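# Stand a lying carton upright and open its lid

## Task

A closed carton is lying on its side on the table. Set it upright with the lid at the top, then open the lid until it is roughly vertical or tipped back past vertical. The lid's tab is tucked down inside the wall that carries the thumb notch.

## Robot and tools

Robot: two UR-type six-joint arms, left_arm and right_arm. Each carries a 16-motor four-digit hand: a left hand on left_arm, a right hand on right_arm, mirror images of each other. The carton must never end up on the floor or be left off the table, or the task fails.

Frames. The scene frame has its origin at table-top height, midway between the nominal arm bases. +z is up and +x points out over the table. left_arm sits on the +y side, near (-0.051, +0.528, 0), and right_arm near (-0.045, -0.526, 0); image left and right do not match these names. Reported hand positions, orientations and velocities are in each arm's own base frame. Fixed cameras and the table use the scene frame. Movement offsets are taken along the current Hand target's own axes.

Hand point axes (right hand): +z runs along the straightened fingers toward the tips. +y points out of the palm face, and the palm surface lies at y = -0.062 m. +x runs across the palm, away from the thumb. On the left hand +x points toward the thumb instead. A rigid mast near the wrist on the palm side can strike objects.

The 48-number row. One row always covers both arms, even if only one moves. Every value is in [-1, 1]. Order: left_arm dx, dy, dz, rx, ry, rz; then the left hand's 16 motor goals; then left current_limit and speed. The right arm follows in the same layout: its six pose values, its 16 motor goals, then current_limit and speed.

The six pose values are an offset, not a pose. They are measured from that arm's Hand target at the start of the action, along that target's axes. 1.0 equals 0.6 m of translation, or 180 degrees for rx, ry, rz, which together form one rotation vector. All six zero means hold, or re-request, the current Hand target. The controller limits each commanded orientation to within 32 degrees of the measured one.

Motor goal order: index_mcp, index_abd, index_pip, index_dip, middle_mcp, middle_abd, middle_pip, middle_dip, ring_mcp, ring_abd, ring_pip, ring_dip, thumb_cmc, thumb_axl, thumb_mcp, thumb_ipl. Each number is an absolute hinge goal, scaled linearly between the hinge's stops.
- Straight positions: _mcp +0.75, _pip +0.58, _dip +0.70, _abd 0.00, thumb_cmc +0.71, thumb_axl +0.68, thumb_mcp +0.23, thumb_ipl +0.17.
- Moving toward -1 curls the fingers toward the palm and swings the thumb round in front of the palm.
- A 0 is a real goal, not 'unchanged'. To leave a hand as it is, copy back its hand_goal, hand_current_limit and hand_speed.
- current_limit maps -1..+1 to 0..550 mA and is never below 11 mA.
- speed sets the motor goal rate to (speed+1)/2 of 8.5 rad/s.
- Start values are current_limit +0.4 and speed -0.6. Whatever was written last stays in effect.

Tools:
- execute_actions(actions, cameras): actions is a list of actions. Each action has up to 15 rows, one per 1/30 s step. If fewer rows are given, the last row is held for the remaining steps. Every row counts from the pose at the start of that action, not from the previous row, so repeating an offset moves further. Images are returned only if actions is empty or cameras names some. An empty list also reports status.
- move(target, speed, blend, stop_force, zero, blocking, cameras): drives each hand point in a straight line. target is one row, or up to 15 rows, and all offsets count from the same starting Hand targets. speed is in m/s, range 0.002-3.6, default 0.25; turning rate is capped at twice that in rad/s. blend is a corner-rounding radius in metres; 0 means stop at each point. stop_force is in newtons, range 3-120, shared by both arms. An arm stops when its wrist sensor feels that much push against its motion. stop_force is unreliable for light or loose contacts and for turning hands. Leave it out when backing off a surface. zero=true re-zeros the force sensors first. blocking=false returns after about 0.5 s while the move continues, and cannot be combined with stop_force. The whole move is capped at 10 s.
- wait(seconds 0-10, cameras): lets time pass while the arms keep their last command.
- stop(cameras): brakes a running move.
- zoom_image(camera, region=[x0,y0,x1,y1]): enlarges part of a camera's newest image, at most 504x504 px.
- zero_wrist_force(arm): re-zeros that arm's force/torque sensor.
- read_manual(section): licence texts only.
- finished_scene(scene): ends the scene. The carton must stay in the goal state with no help from the robot.

Cameras: cam_head_left and cam_head_right are 896x504, as are cam_high and cam_low. cam_left_wrist and cam_right_wrist are 672x504 fisheye.

Results:
- end_effector_position in metres and end_effector_quat_wxyz, both in the base frame.
- Velocities, omitted when joints read 'within noise'.
- Hand target: the last commanded pose after clipping. The hand often settles a little short of it; if so, send the missing distance as an extra offset.
- Joint positions and torques; torque includes the arm's own weight.
- Wrist force and torque in end-effector axes, plus the peak since the last report.
- Motor temperatures.
- Per-motor lists: hand_goal, hand_measured, hand_current_ma, and hand_state (moving, goal, blocked or overload).
- A 'move:' line naming how the move ended (done, off_target, moving, held, fault) and any limits hit (paced, held).

What to avoid:
- Arm faults: a joint torque limit (wrist joints 24.9 N m, larger joints 133 N m), or about 150 N of external force, stops the arm for 10 s. The arms are stiff, so never aim much past a firm contact. Touch gently and slowly, and retreat by commanding back past the contact.
- Hand motors: a motor at 495 mA or more for 5 s shuts off for 10 s. Pressing grips harder than needed wastes current.
- Heat: motors at 85 °C trigger a brake stop of 30-60 s. Long loads, stretched-out arms and pushing at unreachable poses all heat them.
- Clashes: the arms must not hit or squeeze each other, and a hand must not grip the other hand. Steer paths around each arm's own base.
- The carton: do not drop it, fling it, slam it, or let it fall off the table.

Each tool is called by a JSON object that holds its "name" and its "arguments".

## Session

{"name": "execute_actions", "arguments": {"actions": []}}

Scene clock: 0.00 s.
left_arm: end_effector_position=(+0.4063, +0.0850, +0.2300) hand_goal=(+0.754, +0.000, +0.576, +0.696, +0.754, +0.000, +0.576, +0.696, +0.754, +0.000, +0.576, +0.696, +0.714, +0.678, +0.226, +0.168) hand_measured=(+0.754, +0.000, +0.576, +0.696, +0.754, +0.000, +0.576, +0.696, +0.754, +0.000, +0.576, +0.696, +0.714, +0.678, +0.226, +0.168) hand_current_ma=(+0, +0, +0, +0, +0, +0, +0, +0, +0, +0, +0, +0, +0, +0, +0, +0) hand_state=(goal, goal, goal, goal, goal, goal, goal, goal, goal, goal, goal, goal, goal, goal, goal, goal) hand_current_limit=0.40 hand_speed=-0.60 end_effector_quat_wxyz=(+0.000, +0.000, +1.000, +0.000) | right_arm: end_effector_position=(+0.4063, -0.0850, +0.2300) hand_goal=(+0.754, +0.000, +0.576, +0.696, +0.754, +0.000, +0.576, +0.696, +0.754, +0.000, +0.576, +0.696, +0.714, +0.678, +0.226, +0.168) hand_measured=(+0.754, +0.000, +0.576, +0.696, +0.754, +0.000, +0.576, +0.696, +0.754, +0.000, +0.576, +0.696, +0.714, +0.678, +0.226, +0.168) hand_current_ma=(+0, +0, +0, +0, +0, +0, +0, +0, +0, +0, +0, +0, +0, +0, +0, +0) hand_state=(goal, goal, goal, goal, goal, goal, goal, goal, goal, goal, goal, goal, goal, goal, goal, goal) hand_current_limit=0.40 hand_speed=-0.60 end_effector_quat_wxyz=(+0.000, +1.000, +0.000, +0.000)
Joint positions: left_arm=[3.458 -1.419 -2.042 -1.252 1.571 -1.255] | right_arm=[-0.316 -1.723 2.042 -1.89 -1.571 1.255]
Joint velocities: within noise
Joint torques (N m): no reading
Motor temperatures (°C): left_arm=[40 34 33 37 42 47] | right_arm=[34 39 36 42 44 38]
Wrist force (N): no reading
Wrist torque (N m): no reading
Wrist force, peak (N): no reading
Hand target: left_arm +0.4063, +0.0850, +0.2300; +0.000, +0.000, +1.000, +0.000 | right_arm +0.4063, -0.0850, +0.2300; +0.000, +1.000, +0.000, +0.000

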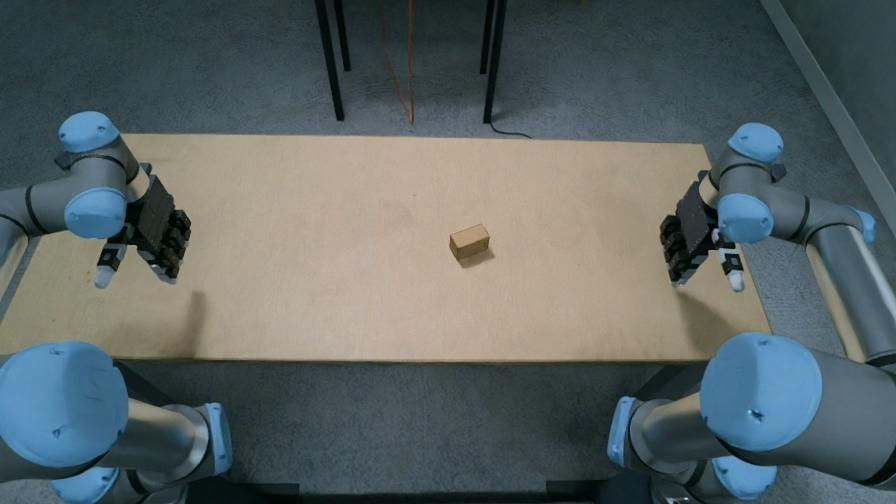

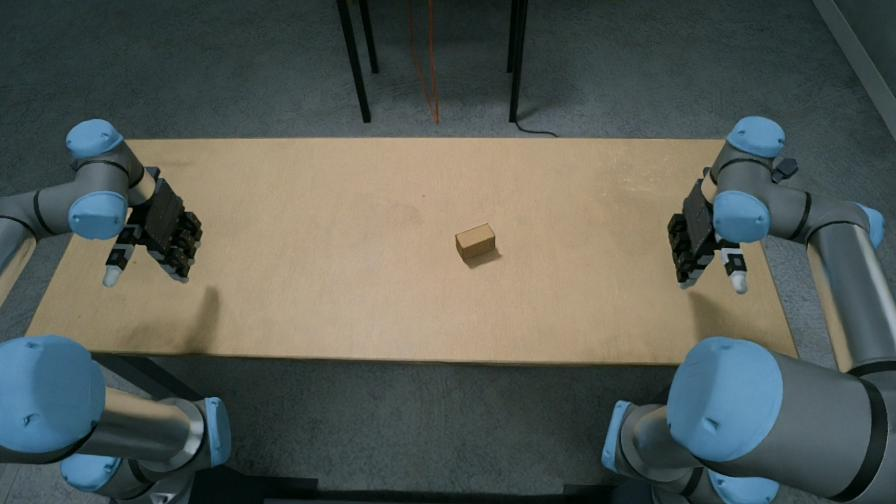

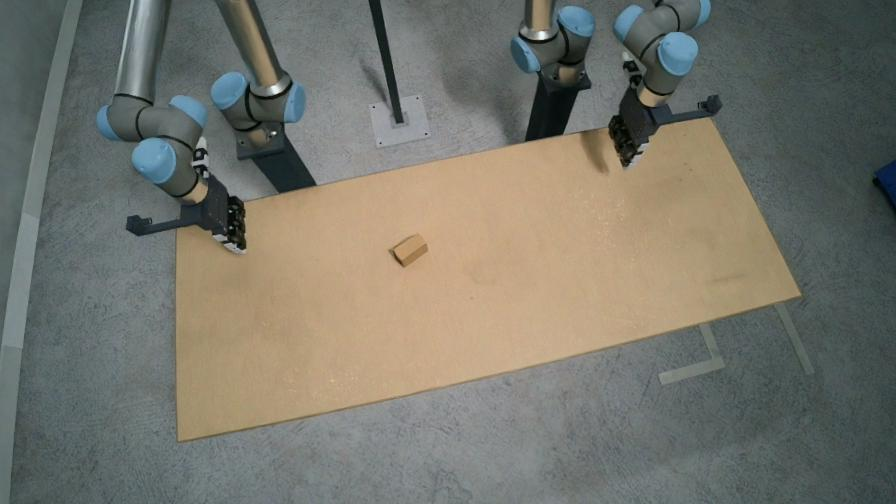

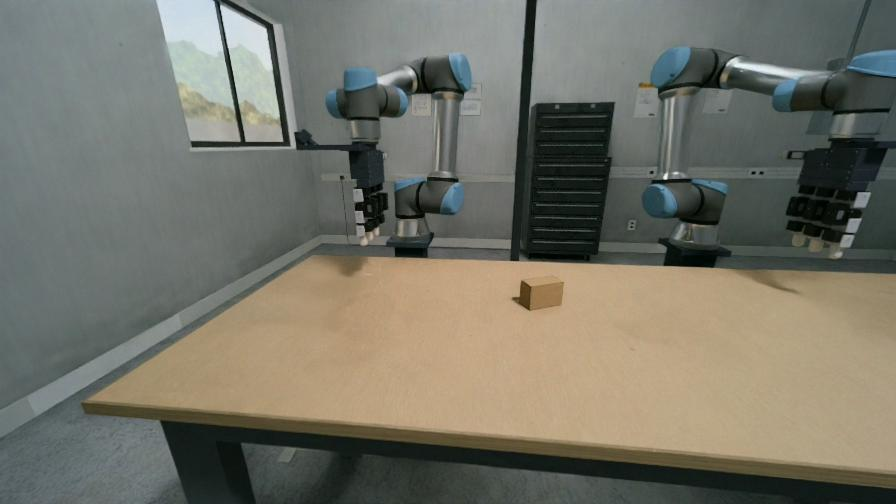

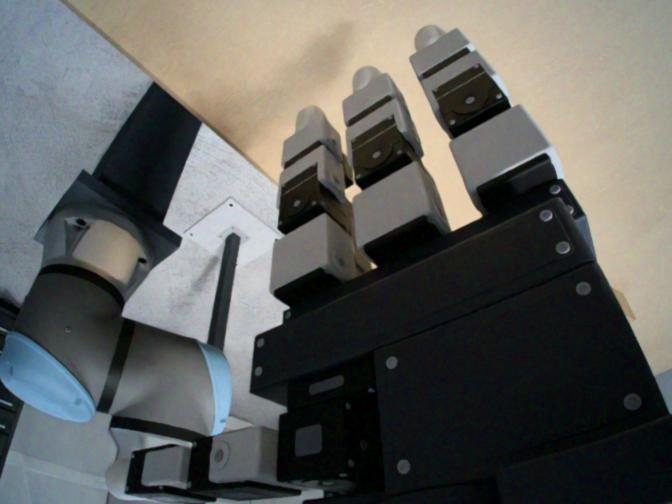

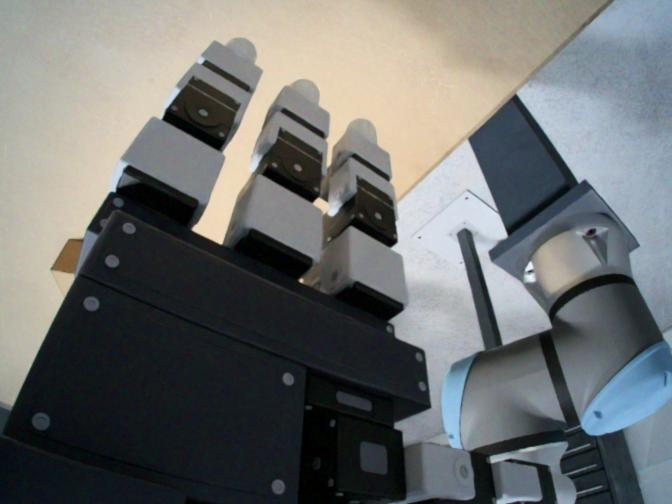

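{"name": "zoom_image", "arguments": {"camera": "cam_low", "region": [500, 260, 590, 320]}}

{"name": "zoom_image", "arguments": {"camera": "cam_head_left", "region": [430, 205, 520, 280]}}

{"name": "zoom_image", "arguments": {"camera": "cam_high", "region": [370, 215, 450, 280]}}

{"name": "zoom_image", "arguments": {"camera": "cam_head_right", "region": [430, 205, 520, 280]}}

Scaled by 5.600 from the camera's 896x504 image, which has a finer 1280x720 frame.

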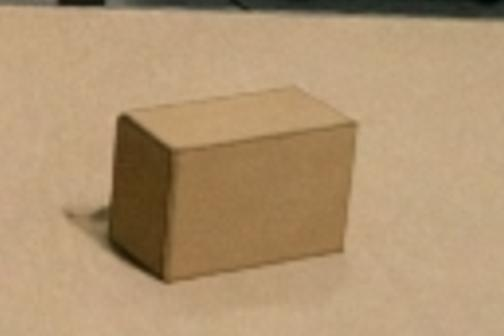

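Scaled by 5.600 from the camera's 896x504 image, which has a finer 1280x720 frame.

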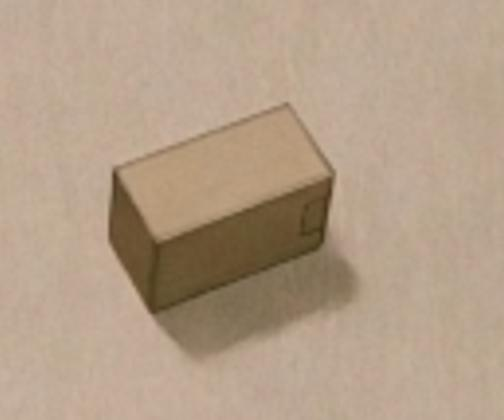

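Scaled by 6.300 from the camera's 896x504 image, which has a finer 1280x720 frame.

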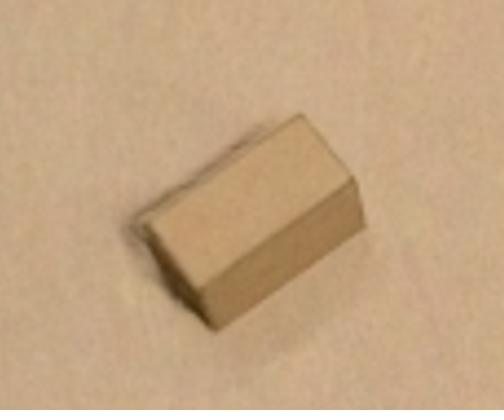

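Scaled by 5.600 from the camera's 896x504 image, which has a finer 1280x720 frame.

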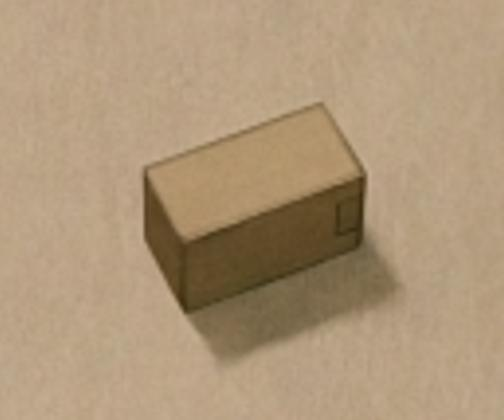

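{"name": "move", "arguments": {"target": [[-0.1, -0.6, 0, 0.2457, -0.0565, -0.1364, 0.137,0,0.576,0.696, -0.479,0,-0.737,0.551, 0.137,0,0.576,0.696, 0.714,0.678,0.226,0.168, 0.4,-0.6, 0,0,0,0,0,0, 0.754,0,0.576,0.696,0.754,0,0.576,0.696,0.754,0,0.576,0.696,0.714,0.678,0.226,0.168,0.4,-0.6]], "speed": 0.3}}

Scene clock: 234.77 s.
left_arm: end_effector_position=(+0.4663, -0.2750, +0.2300) hand_goal=(+0.138, +0.000, +0.576, +0.696, -0.478, +0.000, -0.736, +0.552, +0.138, +0.000, +0.576, +0.696, +0.714, +0.678, +0.226, +0.168) hand_measured=(+0.140, +0.000, +0.576, +0.696, -0.462, +0.000, -0.730, +0.556, +0.140, +0.000, +0.576, +0.696, +0.710, +0.678, +0.224, +0.168) hand_current_ma=(+1, +0, +0, +0, +22, +0, +5, +2, +1, +0, +0, +0, -3, +0, -2, +0) hand_state=(goal, goal, goal, goal, goal, goal, goal, goal, goal, goal, goal, goal, goal, goal, goal, goal) hand_current_limit=0.40 hand_speed=-0.60 end_effector_quat_wxyz=(+0.086, -0.207, +0.900, -0.373) | right_arm: end_effector_position=(+0.4063, -0.0850, +0.2300) hand_goal=(+0.754, +0.000, +0.576, +0.696, +0.754, +0.000, +0.576, +0.696, +0.754, +0.000, +0.576, +0.696, +0.714, +0.678, +0.226, +0.168) hand_measured=(+0.754, +0.000, +0.576, +0.696, +0.754, +0.000, +0.576, +0.696, +0.754, +0.000, +0.576, +0.696, +0.714, +0.678, +0.224, +0.168) hand_current_ma=(-3, +0, +2, +0, -3, +0, +2, +0, -3, +0, +2, +0, +1, -2, -10, -1) hand_state=(goal, goal, goal, goal, goal, goal, goal, goal, goal, goal, goal, goal, goal, goal, goal, goal) hand_current_limit=0.40 hand_speed=-0.60 end_effector_quat_wxyz=(+0.000, +1.000, +0.000, +0.000)
Joint positions: left_arm=[3.053 -1.615 -2.005 -0.618 0.919 -2.275] | right_arm=[-0.316 -1.723 2.042 -1.89 -1.571 1.255]
Joint torques (N m): left_arm=[-12.94 14 16.24 4.28 1.5 -1.61] | right_arm=[-0.04 -16.69 -23.51 -2.59 -0.42 0.01]
Wrist force (N): left_arm=[0.3 -0.8 0.4] | right_arm=[-0.2 -0.4 0.0]
Wrist torque (N m): left_arm=[0.07 0.00 0.03] | right_arm=[-0.04 0.02 -0.02]
Wrist force, peak (N): left_arm=[0.4 -1.4 1.1] | right_arm=[-0.5 -0.2 -0.3]
Hand target: left_arm +0.4663, -0.2750, +0.2300; +0.086, -0.207, +0.900, -0.373 | right_arm +0.4063, -0.0850, +0.2300; +0.000, +1.000, +0.000, +0.000
Off the commanded pose: left_arm 0.000 m, 0 deg | right_arm 0.000 m, 0 deg.
move: done

{"name": "move", "arguments": {"target": [[0.1673,-0.3614,0.3614,0,0,0, 0.137,0,0.576,0.696, -0.479,0,-0.737,0.551, 0.137,0,0.576,0.696, 0.714,0.678,0.226,0.168, 0.4,-0.6, 0,0,0,0,0,0, 0.754,0,0.576,0.696,0.754,0,0.576,0.696,0.754,0,0.576,0.696,0.714,0.678,0.226,0.168,0.4,-0.6]], "speed": 0.25, "cameras": ["all"]}}

{"name": "zoom_image", "arguments": {"camera": "cam_head_left", "region": [400, 180, 540, 280]}}

{"name": "zoom_image", "arguments": {"camera": "cam_low", "region": [480, 180, 640, 320]}}

Scene clock: 246.97 s.
left_arm: end_effector_position=(+0.5100, -0.5946, +0.2301) hand_goal=(+0.138, +0.000, +0.576, +0.696, -0.478, +0.000, -0.736, +0.552, +0.138, +0.000, +0.576, +0.696, +0.714, +0.678, +0.226, +0.168) hand_measured=(+0.138, +0.000, +0.576, +0.696, -0.464, +0.000, -0.730, +0.556, +0.138, +0.000, +0.576, +0.696, +0.710, +0.678, +0.224, +0.168) hand_current_ma=(+0, +0, +0, +0, +21, +0, +5, +2, +0, +0, +0, +0, -3, +0, -2, +0) hand_state=(goal, goal, goal, goal, goal, goal, goal, goal, goal, goal, goal, goal, goal, goal, goal, goal) hand_current_limit=0.40 hand_speed=-0.60 end_effector_quat_wxyz=(+0.086, -0.207, +0.900, -0.373) | right_arm: end_effector_position=(+0.4063, -0.0850, +0.2300) hand_goal=(+0.754, +0.000, +0.576, +0.696, +0.754, +0.000, +0.576, +0.696, +0.754, +0.000, +0.576, +0.696, +0.714, +0.678, +0.226, +0.168) hand_measured=(+0.754, +0.000, +0.576, +0.696, +0.754, +0.000, +0.576, +0.696, +0.754, +0.000, +0.576, +0.696, +0.714, +0.678, +0.224, +0.168) hand_current_ma=(-3, +0, +2, +0, -3, +0, +2, +0, -3, +0, +2, +0, +1, -2, -10, -1) hand_state=(goal, goal, goal, goal, goal, goal, goal, goal, goal, goal, goal, goal, goal, goal, goal, goal) hand_current_limit=0.40 hand_speed=-0.60 end_effector_quat_wxyz=(+0.000, +1.000, +0.000, +0.000)
Joint positions: left_arm=[2.543 -2.153 -1.327 -0.517 1.212 -2.757] | right_arm=[-0.316 -1.723 2.042 -1.89 -1.571 1.255]
Joint torques (N m): left_arm=[-11.76 38.16 30.57 1.65 2.02 -1.76] | right_arm=[0.58 -17.01 -23.54 -2.55 -0.42 0.06]
Wrist force (N): left_arm=[-0.3 -0.9 0.2] | right_arm=[-0.3 -0.1 0.1]
Wrist torque (N m): left_arm=[0.05 0.02 -0.05] | right_arm=[-0.01 0.03 -0.02]
Wrist force, peak (N): left_arm=[0.3 -1.7 1.1] | right_arm=[-0.1 -0.4 0.4]
Hand target: left_arm +0.5100, -0.5947, +0.2301; +0.086, -0.207, +0.900, -0.373 | right_arm +0.4063, -0.0850, +0.2300; +0.000, +1.000, +0.000, +0.000
Off the commanded pose: left_arm 0.000 m, 0 deg | right_arm 0.000 m, 0 deg.
move: done
camera_calibration:
cam_left_wrist: T_world_to_cam=[[0.896842, -0.0307142, 0.441283, -0.608213], [-0.442253, -0.0412691, 0.89594, -0.053893], [-0.00930671, -0.998676, -0.0505953, -0.45408], [0, 0, 0, 1]] pos_world=[0.517411, -0.474384, 0.293705]

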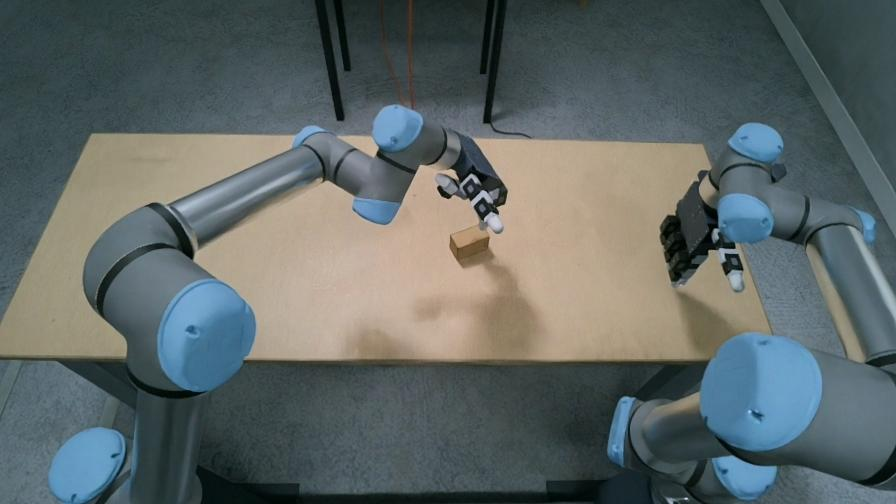

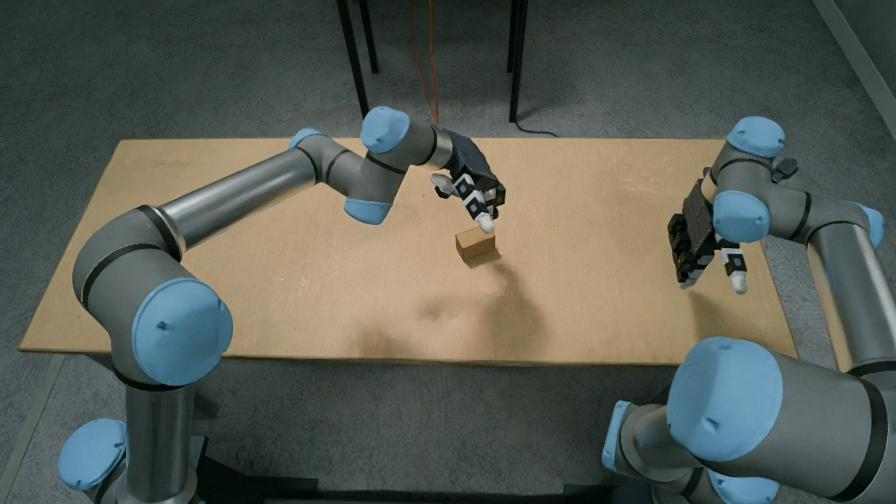

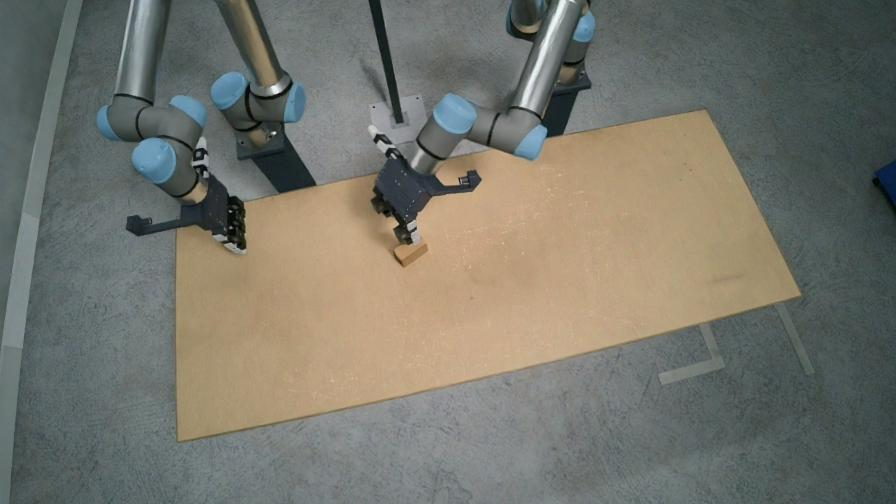

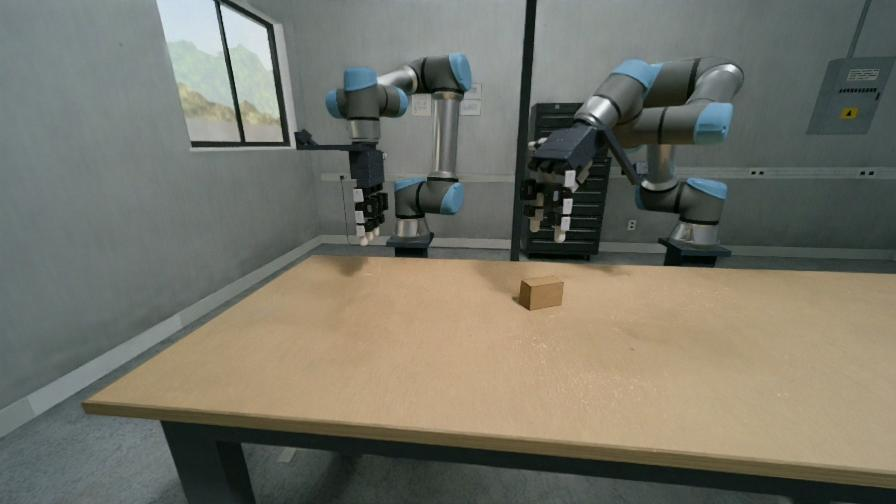

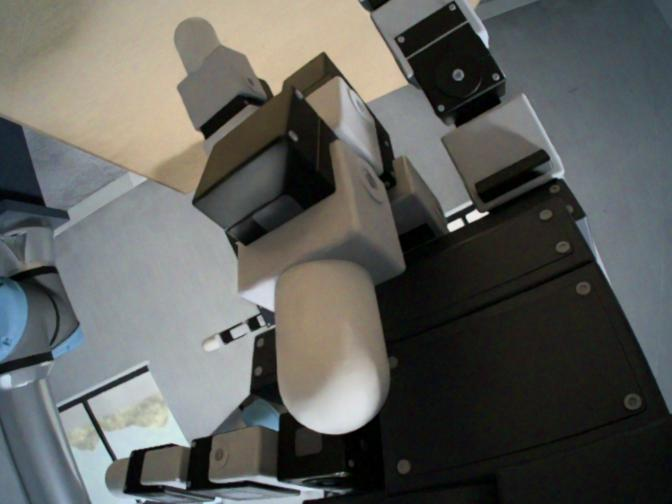

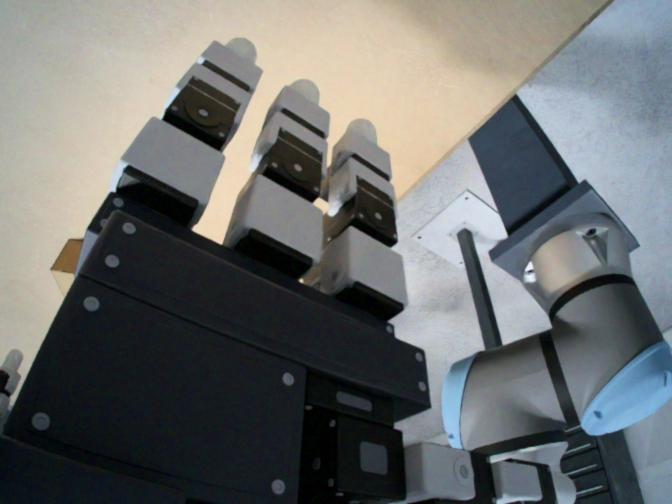

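Scaled by 3.600 from the camera's 896x504 image, which has a finer 1280x720 frame.

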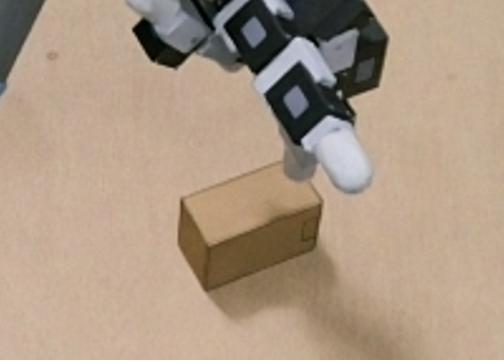

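Scaled by 3.150 from the camera's 896x504 image, which has a finer 1280x720 frame.

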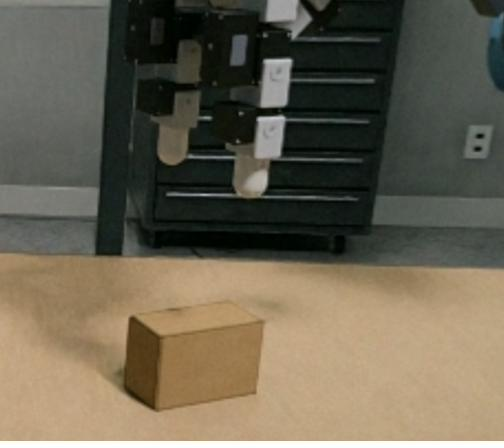

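{"name": "zoom_image", "arguments": {"camera": "cam_head_right", "region": [420, 140, 540, 280]}}

{"name": "zoom_image", "arguments": {"camera": "cam_high", "region": [350, 150, 490, 280]}}

{"name": "zoom_image", "arguments": {"camera": "cam_head_left", "region": [420, 140, 540, 280]}}

Scaled by 3.600 from the camera's 896x504 image, which has a finer 1280x720 frame.

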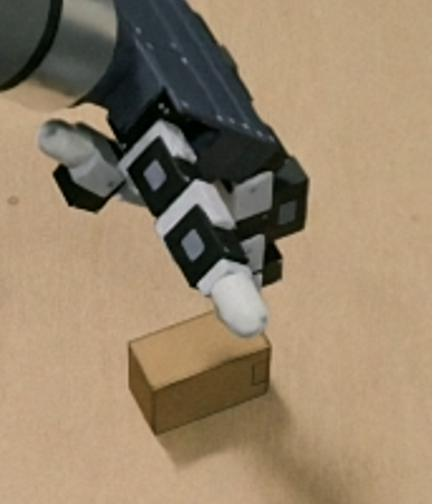

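Scaled by 3.600 from the camera's 896x504 image, which has a finer 1280x720 frame.

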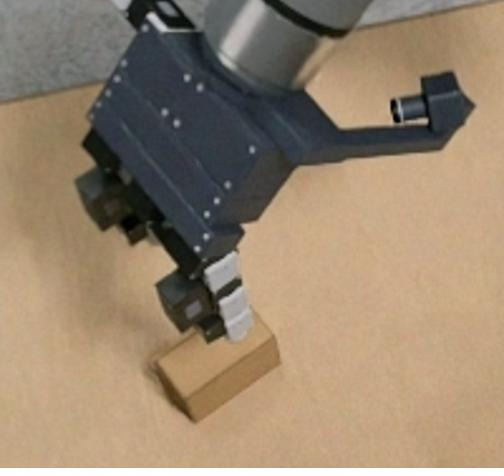

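Scaled by 3.600 from the camera's 896x504 image, which has a finer 1280x720 frame.

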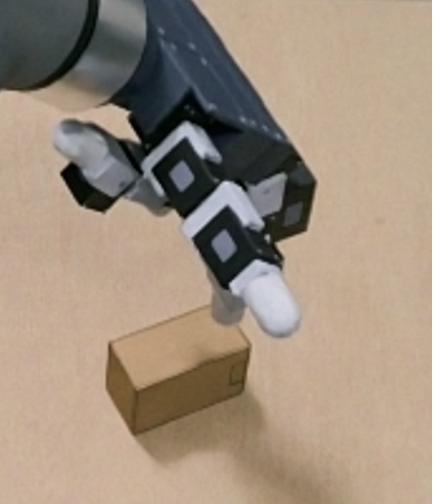

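{"name": "move", "arguments": {"target": [[0,0.1626,0.1626,0,0,0, 0.137,0,0.576,0.696, -0.479,0,-0.737,0.551, 0.137,0,0.576,0.696, 0.714,0.678,0.226,0.168, 0.4,-0.6, 0,0,0,0,0,0, 0.754,0,0.576,0.696,0.754,0,0.576,0.696,0.754,0,0.576,0.696,0.714,0.678,0.226,0.168,0.4,-0.6]], "speed": 0.12, "stop_force": 8, "cameras": ["cam_low","cam_high","cam_head_left"]}}

{"name": "zoom_image", "arguments": {"camera": "cam_low", "region": [480, 200, 640, 330]}}

{"name": "zoom_image", "arguments": {"camera": "cam_high", "region": [350, 170, 470, 290]}}

{"name": "zoom_image", "arguments": {"camera": "cam_head_left", "region": [420, 160, 540, 280]}}

Scene clock: 320.80 s.
left_arm: end_effector_position=(+0.5100, -0.5947, +0.0921) hand_goal=(+0.138, +0.000, +0.576, +0.696, -0.478, +0.000, -0.736, +0.552, +0.138, +0.000, +0.576, +0.696, +0.714, +0.678, +0.226, +0.168) hand_measured=(+0.138, +0.000, +0.576, +0.696, -0.464, +0.000, -0.730, +0.556, +0.138, +0.000, +0.576, +0.696, +0.710, +0.678, +0.224, +0.168) hand_current_ma=(+0, +0, +0, +0, +20, +0, +5, +2, +0, +0, +0, +0, -3, +0, -2, +0) hand_state=(goal, goal, goal, goal, goal, goal, goal, goal, goal, goal, goal, goal, goal, goal, goal, goal) hand_current_limit=0.40 hand_speed=-0.60 end_effector_quat_wxyz=(+0.086, -0.207, +0.900, -0.373) | right_arm: end_effector_position=(+0.4063, -0.0850, +0.2300) hand_goal=(+0.754, +0.000, +0.576, +0.696, +0.754, +0.000, +0.576, +0.696, +0.754, +0.000, +0.576, +0.696, +0.714, +0.678, +0.226, +0.168) hand_measured=(+0.754, +0.000, +0.576, +0.696, +0.754, +0.000, +0.576, +0.696, +0.754, +0.000, +0.576, +0.696, +0.714, +0.678, +0.224, +0.168) hand_current_ma=(-3, +0, +2, +0, -3, +0, +2, +0, -3, +0, +2, +0, +1, -2, -10, -1) hand_state=(goal, goal, goal, goal, goal, goal, goal, goal, goal, goal, goal, goal, goal, goal, goal, goal) hand_current_limit=0.40 hand_speed=-0.60 end_effector_quat_wxyz=(+0.000, +1.000, +0.000, +0.000)
Joint positions: left_arm=[2.543 -2.306 -1.458 -0.234 1.212 -2.757] | right_arm=[-0.316 -1.723 2.042 -1.89 -1.571 1.255]
Joint torques (N m): left_arm=[-7.66 41.52 15.16 4.34 -1.48 -1.71] | right_arm=[0.45 -17.31 -23.33 -2.49 -0.45 0.15]
Wrist force (N): left_arm=[0.0 -1.0 0.6] | right_arm=[-0.2 -0.3 0.0]
Wrist torque (N m): left_arm=[-0.01 0.04 -0.01] | right_arm=[-0.03 0.03 -0.02]
Wrist force, peak (N): left_arm=[-0.2 -1.7 -0.3] | right_arm=[-0.1 -0.6 -0.1]
Hand target: left_arm +0.5100, -0.5947, +0.0921; +0.086, -0.207, +0.900, -0.373 | right_arm +0.4063, -0.0850, +0.2300; +0.000, +1.000, +0.000, +0.000
Off the commanded pose: left_arm 0.000 m, 0 deg | right_arm 0.000 m, 0 deg.
move: done
Images, in order (width x height): cam_head_left 896x504, cam_high 896x504, cam_low 896x504.

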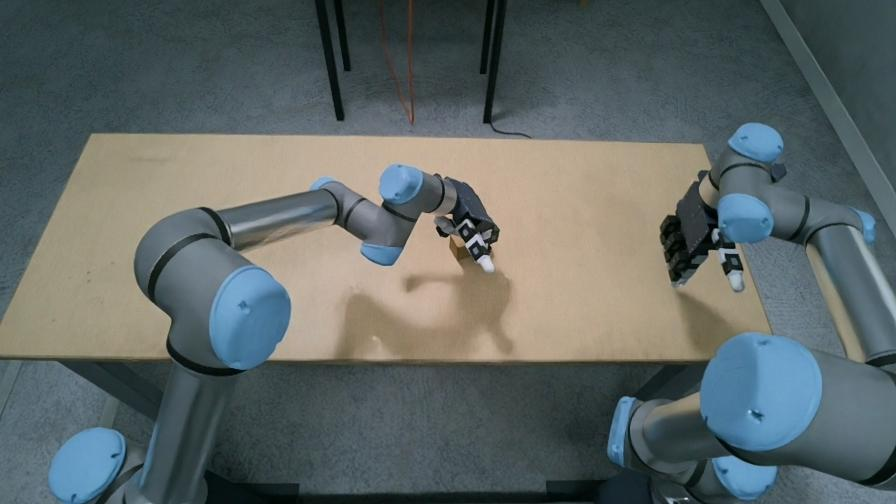

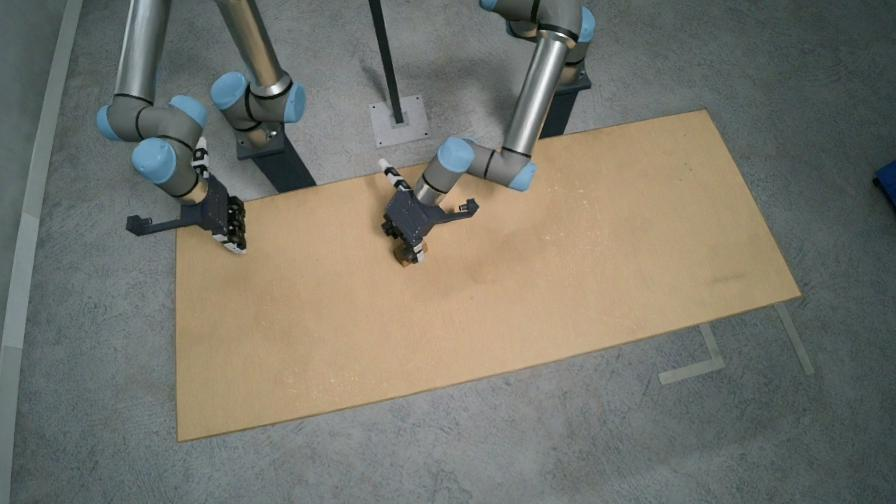

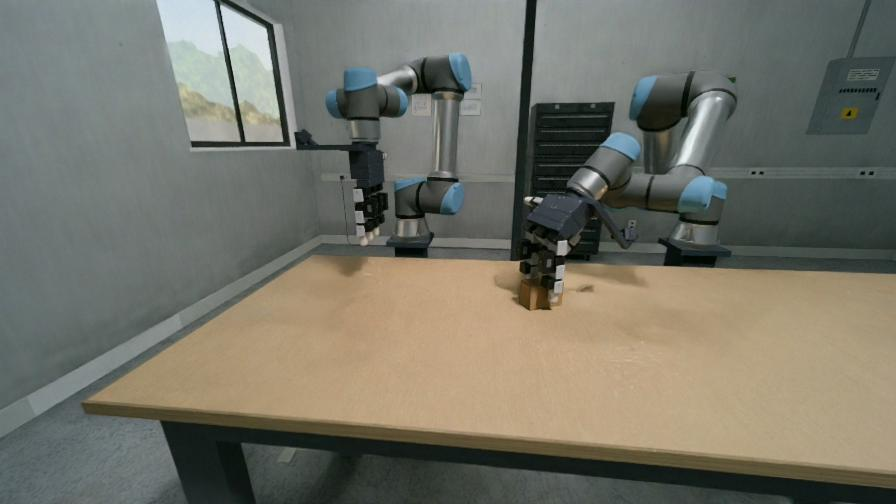

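Scaled by 3.150 from the camera's 896x504 image, which has a finer 1280x720 frame.

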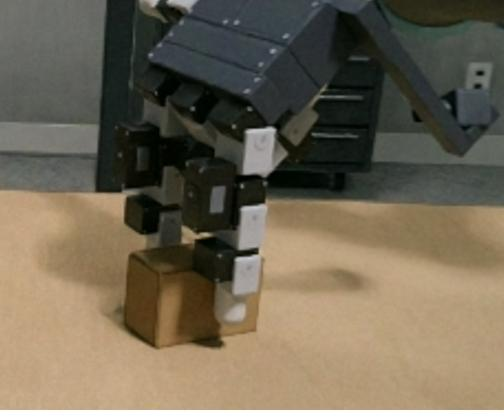

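Scaled by 4.200 from the camera's 896x504 image, which has a finer 1280x720 frame.

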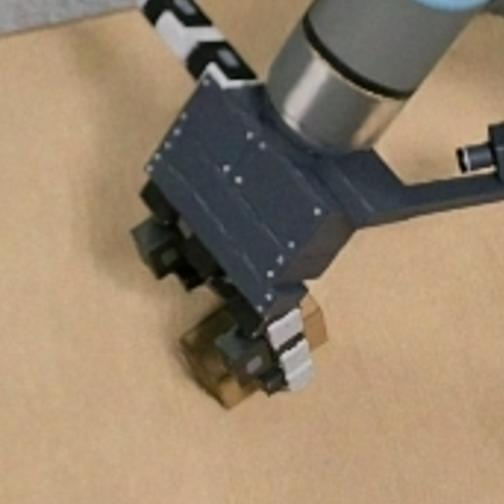

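Scaled by 4.200 from the camera's 896x504 image, which has a finer 1280x720 frame.

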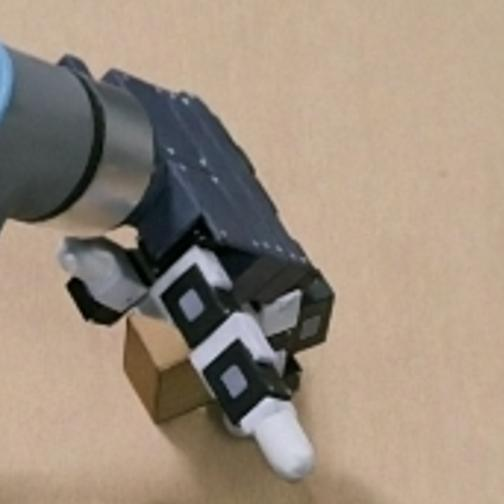

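{"name": "move", "arguments": {"target": [[0,0,0,0,0,0, 0.137,-0.28,0.576,0.696, -0.479,0,-0.737,0.551, 0.137,0.28,0.576,0.696, 0.714,0.678,0.226,0.168, 0.3,-0.85, 0,0,0,0,0,0, 0.754,0,0.576,0.696,0.754,0,0.576,0.696,0.754,0,0.576,0.696,0.714,0.678,0.226,0.168,0.4,-0.6]], "cameras": ["cam_low"]}}

{"name": "zoom_image", "arguments": {"camera": "cam_low", "region": [480, 200, 640, 330]}}

Scene clock: 327.53 s.
left_arm: end_effector_position=(+0.5100, -0.5947, +0.0921) hand_goal=(+0.138, -0.280, +0.576, +0.696, -0.478, +0.000, -0.736, +0.552, +0.138, +0.280, +0.576, +0.696, +0.714, +0.678, +0.226, +0.168) hand_measured=(+0.138, -0.122, +0.576, +0.696, -0.464, +0.000, -0.730, +0.556, +0.138, +0.130, +0.576, +0.696, +0.710, +0.678, +0.224, +0.168) hand_current_ma=(+0, +358, +0, +0, +20, +0, +5, +2, +0, -357, +0, +0, -3, +0, -2, +0) hand_state=(goal, moving, goal, goal, goal, goal, goal, goal, goal, blocked, goal, goal, goal, goal, goal, goal) hand_current_limit=0.30 hand_speed=-0.85 end_effector_quat_wxyz=(+0.086, -0.207, +0.900, -0.373) | right_arm: end_effector_position=(+0.4063, -0.0850, +0.2300) hand_goal=(+0.754, +0.000, +0.576, +0.696, +0.754, +0.000, +0.576, +0.696, +0.754, +0.000, +0.576, +0.696, +0.714, +0.678, +0.226, +0.168) hand_measured=(+0.754, +0.000, +0.576, +0.696, +0.754, +0.000, +0.576, +0.696, +0.754, +0.000, +0.576, +0.696, +0.714, +0.678, +0.224, +0.168) hand_current_ma=(-3, +0, +2, +0, -3, +0, +2, +0, -3, +0, +2, +0, +1, -2, -10, -1) hand_state=(goal, goal, goal, goal, goal, goal, goal, goal, goal, goal, goal, goal, goal, goal, goal, goal) hand_current_limit=0.40 hand_speed=-0.60 end_effector_quat_wxyz=(+0.000, +1.000, +0.000, +0.000)
Joint positions: left_arm=[2.543 -2.306 -1.458 -0.234 1.212 -2.757] | right_arm=[-0.316 -1.723 2.042 -1.89 -1.571 1.255]
Joint torques (N m): left_arm=[-12.35 42.28 15.43 4.27 -2.17 -1.63] | right_arm=[0.14 -16.93 -23.37 -2.62 -0.54 -0.02]
Wrist force (N): left_arm=[0.0 -0.8 0.7] | right_arm=[-0.2 -0.4 0.1]
Wrist torque (N m): left_arm=[0.00 0.04 -0.01] | right_arm=[-0.04 0.02 -0.01]
Wrist force, peak (N): left_arm=[0.1 -1.4 0.5] | right_arm=[-0.5 -0.2 0.0]
Hand target: left_arm +0.5100, -0.5947, +0.0921; +0.086, -0.207, +0.900, -0.373 | right_arm +0.4063, -0.0850, +0.2300; +0.000, +1.000, +0.000, +0.000
Off the commanded pose: left_arm 0.000 m, 0 deg | right_arm 0.000 m, 0 deg.
move: done
Images, in order (width x height): cam_low 896x504.

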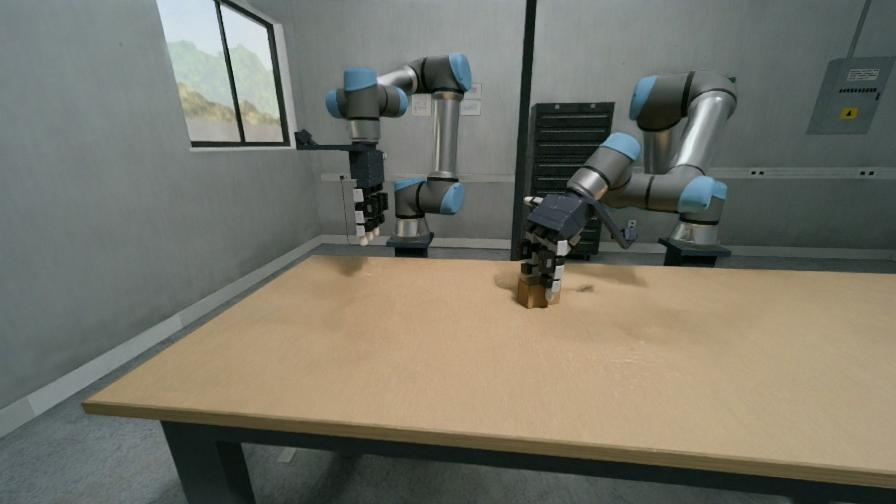

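Scaled by 3.150 from the camera's 896x504 image, which has a finer 1280x720 frame.

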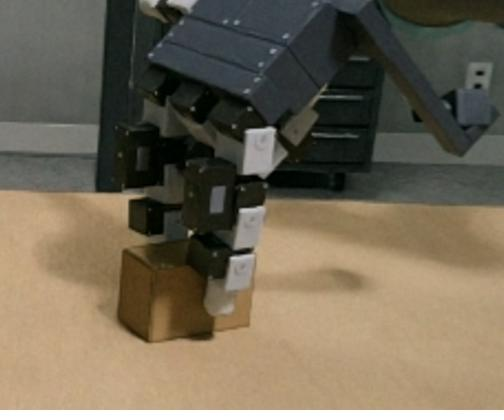

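{"name": "move", "arguments": {"target": [[0,-0.0413,-0.0413,0,0,0, 0.137,-0.28,0.576,0.696, -0.479,0,-0.737,0.551, 0.137,0.28,0.576,0.696, 0.714,0.678,0.226,0.168, 0.3,-0.85, 0,0,0,0,0,0, 0.754,0,0.576,0.696,0.754,0,0.576,0.696,0.754,0,0.576,0.696,0.714,0.678,0.226,0.168,0.4,-0.6]], "speed": 0.08}}

{"name": "move", "arguments": {"target": [[0,0,0,0,0,0, 0.479,-0.28,0.942,0.957, -0.479,0,-0.737,0.551, 0.479,0.28,0.942,0.957, 0.714,0.678,0.226,0.168, 0.3,-0.88, 0,0,0,0,0,0, 0.754,0,0.576,0.696,0.754,0,0.576,0.696,0.754,0,0.576,0.696,0.714,0.678,0.226,0.168,0.4,-0.6]], "cameras": ["cam_low","cam_head_left"]}}

{"name": "zoom_image", "arguments": {"camera": "cam_low", "region": [440, 180, 600, 330]}}

{"name": "zoom_image", "arguments": {"camera": "cam_head_left", "region": [420, 160, 560, 300]}}

Scene clock: 360.50 s.
left_arm: end_effector_position=(+0.5100, -0.5947, +0.1270) hand_goal=(+0.138, -0.280, +0.576, +0.696, -0.478, +0.000, -0.736, +0.552, +0.138, +0.280, +0.576, +0.696, +0.714, +0.678, +0.226, +0.168) hand_measured=(+0.138, -0.122, +0.576, +0.696, -0.464, +0.000, -0.730, +0.556, +0.138, +0.130, +0.576, +0.696, +0.710, +0.678, +0.224, +0.168) hand_current_ma=(+0, +357, +0, +0, +20, +0, +5, +2, +0, -357, +0, +0, -3, +0, -2, +0) hand_state=(goal, blocked, goal, goal, goal, goal, goal, goal, goal, blocked, goal, goal, goal, goal, goal, goal) hand_current_limit=0.30 hand_speed=-0.85 end_effector_quat_wxyz=(+0.086, -0.207, +0.900, -0.373) | right_arm: end_effector_position=(+0.4063, -0.0850, +0.2300) hand_goal=(+0.754, +0.000, +0.576, +0.696, +0.754, +0.000, +0.576, +0.696, +0.754, +0.000, +0.576, +0.696, +0.714, +0.678, +0.226, +0.168) hand_measured=(+0.754, +0.000, +0.576, +0.696, +0.754, +0.000, +0.576, +0.696, +0.754, +0.000, +0.576, +0.696, +0.714, +0.678, +0.224, +0.168) hand_current_ma=(-3, +0, +2, +0, -3, +0, +2, +0, -3, +0, +2, +0, +1, -2, -10, -1) hand_state=(goal, goal, goal, goal, goal, goal, goal, goal, goal, goal, goal, goal, goal, goal, goal, goal) hand_current_limit=0.40 hand_speed=-0.60 end_effector_quat_wxyz=(+0.000, +1.000, +0.000, +0.000)
Joint positions: left_arm=[2.543 -2.26 -1.436 -0.301 1.212 -2.757] | right_arm=[-0.316 -1.723 2.042 -1.89 -1.571 1.255]
Joint torques (N m): left_arm=[-7.07 59 29.63 1.46 -1.89 1.51] | right_arm=[0.44 -16.89 -22.93 -2.45 -0.46 -0.02]
Wrist force (N): left_arm=[-0.2 -1.1 0.7] | right_arm=[0.0 -0.1 0.1]
Wrist torque (N m): left_arm=[-0.04 0.05 -0.04] | right_arm=[0.00 0.00 0.00]
Wrist force, peak (N): left_arm=[-0.1 -1.6 0.3] | right_arm=[-0.2 -0.4 -0.2]
Hand target: left_arm +0.5100, -0.5947, +0.1271; +0.086, -0.207, +0.900, -0.373 | right_arm +0.4063, -0.0850, +0.2300; +0.000, +1.000, +0.000, +0.000
Off the commanded pose: left_arm 0.000 m, 0 deg | right_arm 0.000 m, 0 deg.
move: done

Scene clock: 361.60 s.
left_arm: end_effector_position=(+0.5100, -0.5947, +0.1271) hand_goal=(+0.480, -0.280, +0.942, +0.958, -0.478, +0.000, -0.736, +0.552, +0.480, +0.280, +0.942, +0.958, +0.714, +0.678, +0.226, +0.168) hand_measured=(+0.466, -0.122, +0.938, +0.956, -0.464, +0.000, -0.730, +0.556, +0.462, +0.144, +0.938, +0.954, +0.710, +0.678, +0.224, +0.168) hand_current_ma=(-19, +357, -3, -2, +20, +0, +5, +2, -29, -357, -3, -2, -3, +0, -2, +0) hand_state=(goal, blocked, goal, goal, goal, goal, goal, goal, goal, blocked, goal, goal, goal, goal, goal, goal) hand_current_limit=0.30 hand_speed=-0.88 end_effector_quat_wxyz=(+0.086, -0.207, +0.900, -0.373) | right_arm: end_effector_position=(+0.4063, -0.0850, +0.2300) hand_goal=(+0.754, +0.000, +0.576, +0.696, +0.754, +0.000, +0.576, +0.696, +0.754, +0.000, +0.576, +0.696, +0.714, +0.678, +0.226, +0.168) hand_measured=(+0.754, +0.000, +0.576, +0.696, +0.754, +0.000, +0.576, +0.696, +0.754, +0.000, +0.576, +0.696, +0.714, +0.678, +0.224, +0.168) hand_current_ma=(-3, +0, +2, +0, -3, +0, +2, +0, -3, +0, +2, +0, +1, -2, -10, -1) hand_state=(goal, goal, goal, goal, goal, goal, goal, goal, goal, goal, goal, goal, goal, goal, goal, goal) hand_current_limit=0.40 hand_speed=-0.60 end_effector_quat_wxyz=(+0.000, +1.000, +0.000, +0.000)
Joint positions: left_arm=[2.543 -2.26 -1.436 -0.302 1.212 -2.757] | right_arm=[-0.316 -1.723 2.042 -1.89 -1.571 1.255]
Joint torques (N m): left_arm=[6.41 58.92 28.73 1.53 -2.34 1.57] | right_arm=[0.3 -16.72 -22.84 -2.43 -0.69 0.03]
Wrist force (N): left_arm=[-0.1 -1.3 0.7] | right_arm=[-0.1 0.0 0.1]
Wrist torque (N m): left_arm=[-0.12 0.03 -0.03] | right_arm=[-0.01 0.01 0.00]
Wrist force, peak (N): left_arm=[-0.2 -1.4 0.6] | right_arm=[-0.2 -0.6 -0.2]
Hand target: left_arm +0.5100, -0.5947, +0.1271; +0.086, -0.207, +0.900, -0.373 | right_arm +0.4063, -0.0850, +0.2300; +0.000, +1.000, +0.000, +0.000
Off the commanded pose: left_arm 0.000 m, 0 deg | right_arm 0.000 m, 0 deg.
move: done
Images, in order (width x height): cam_head_left 896x504, cam_low 896x504.

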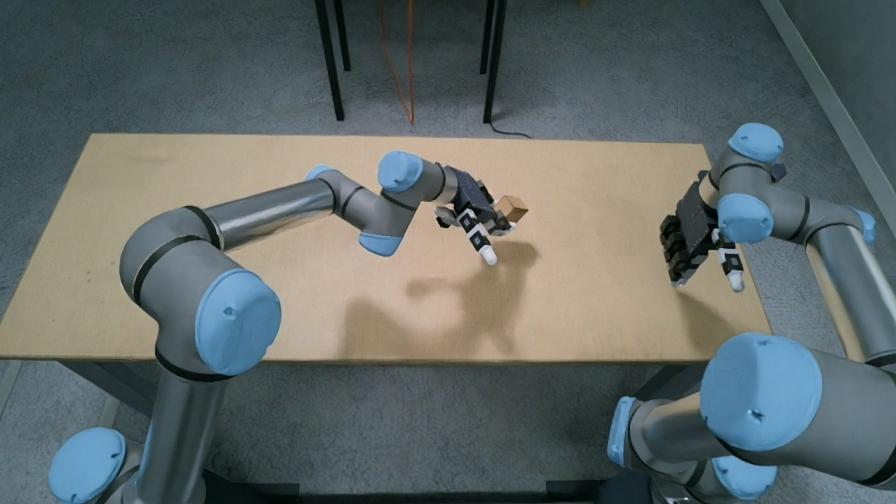

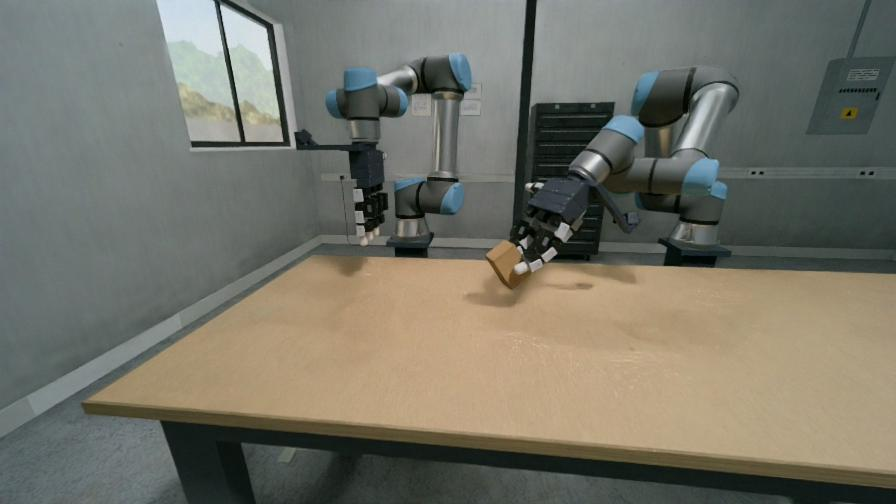

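Scaled by 3.150 from the camera's 896x504 image, which has a finer 1280x720 frame.

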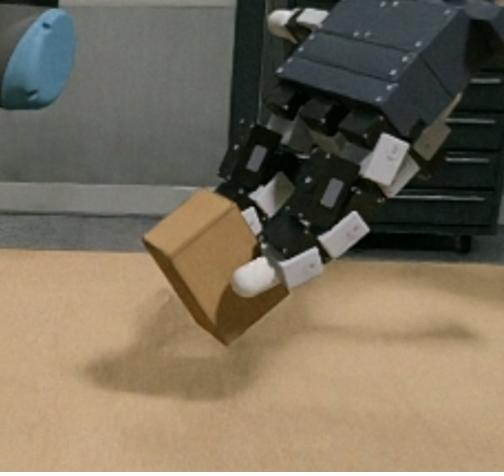

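Scaled by 3.600 from the camera's 896x504 image, which has a finer 1280x720 frame.

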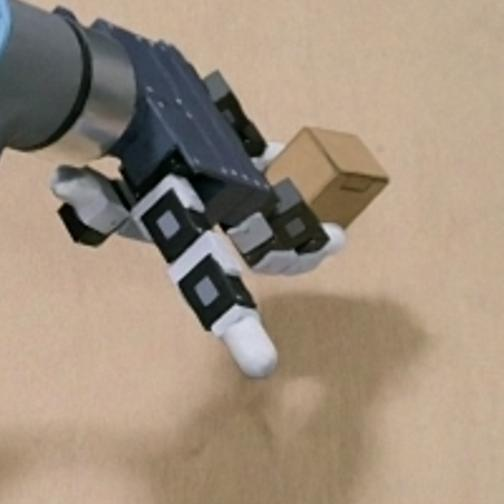

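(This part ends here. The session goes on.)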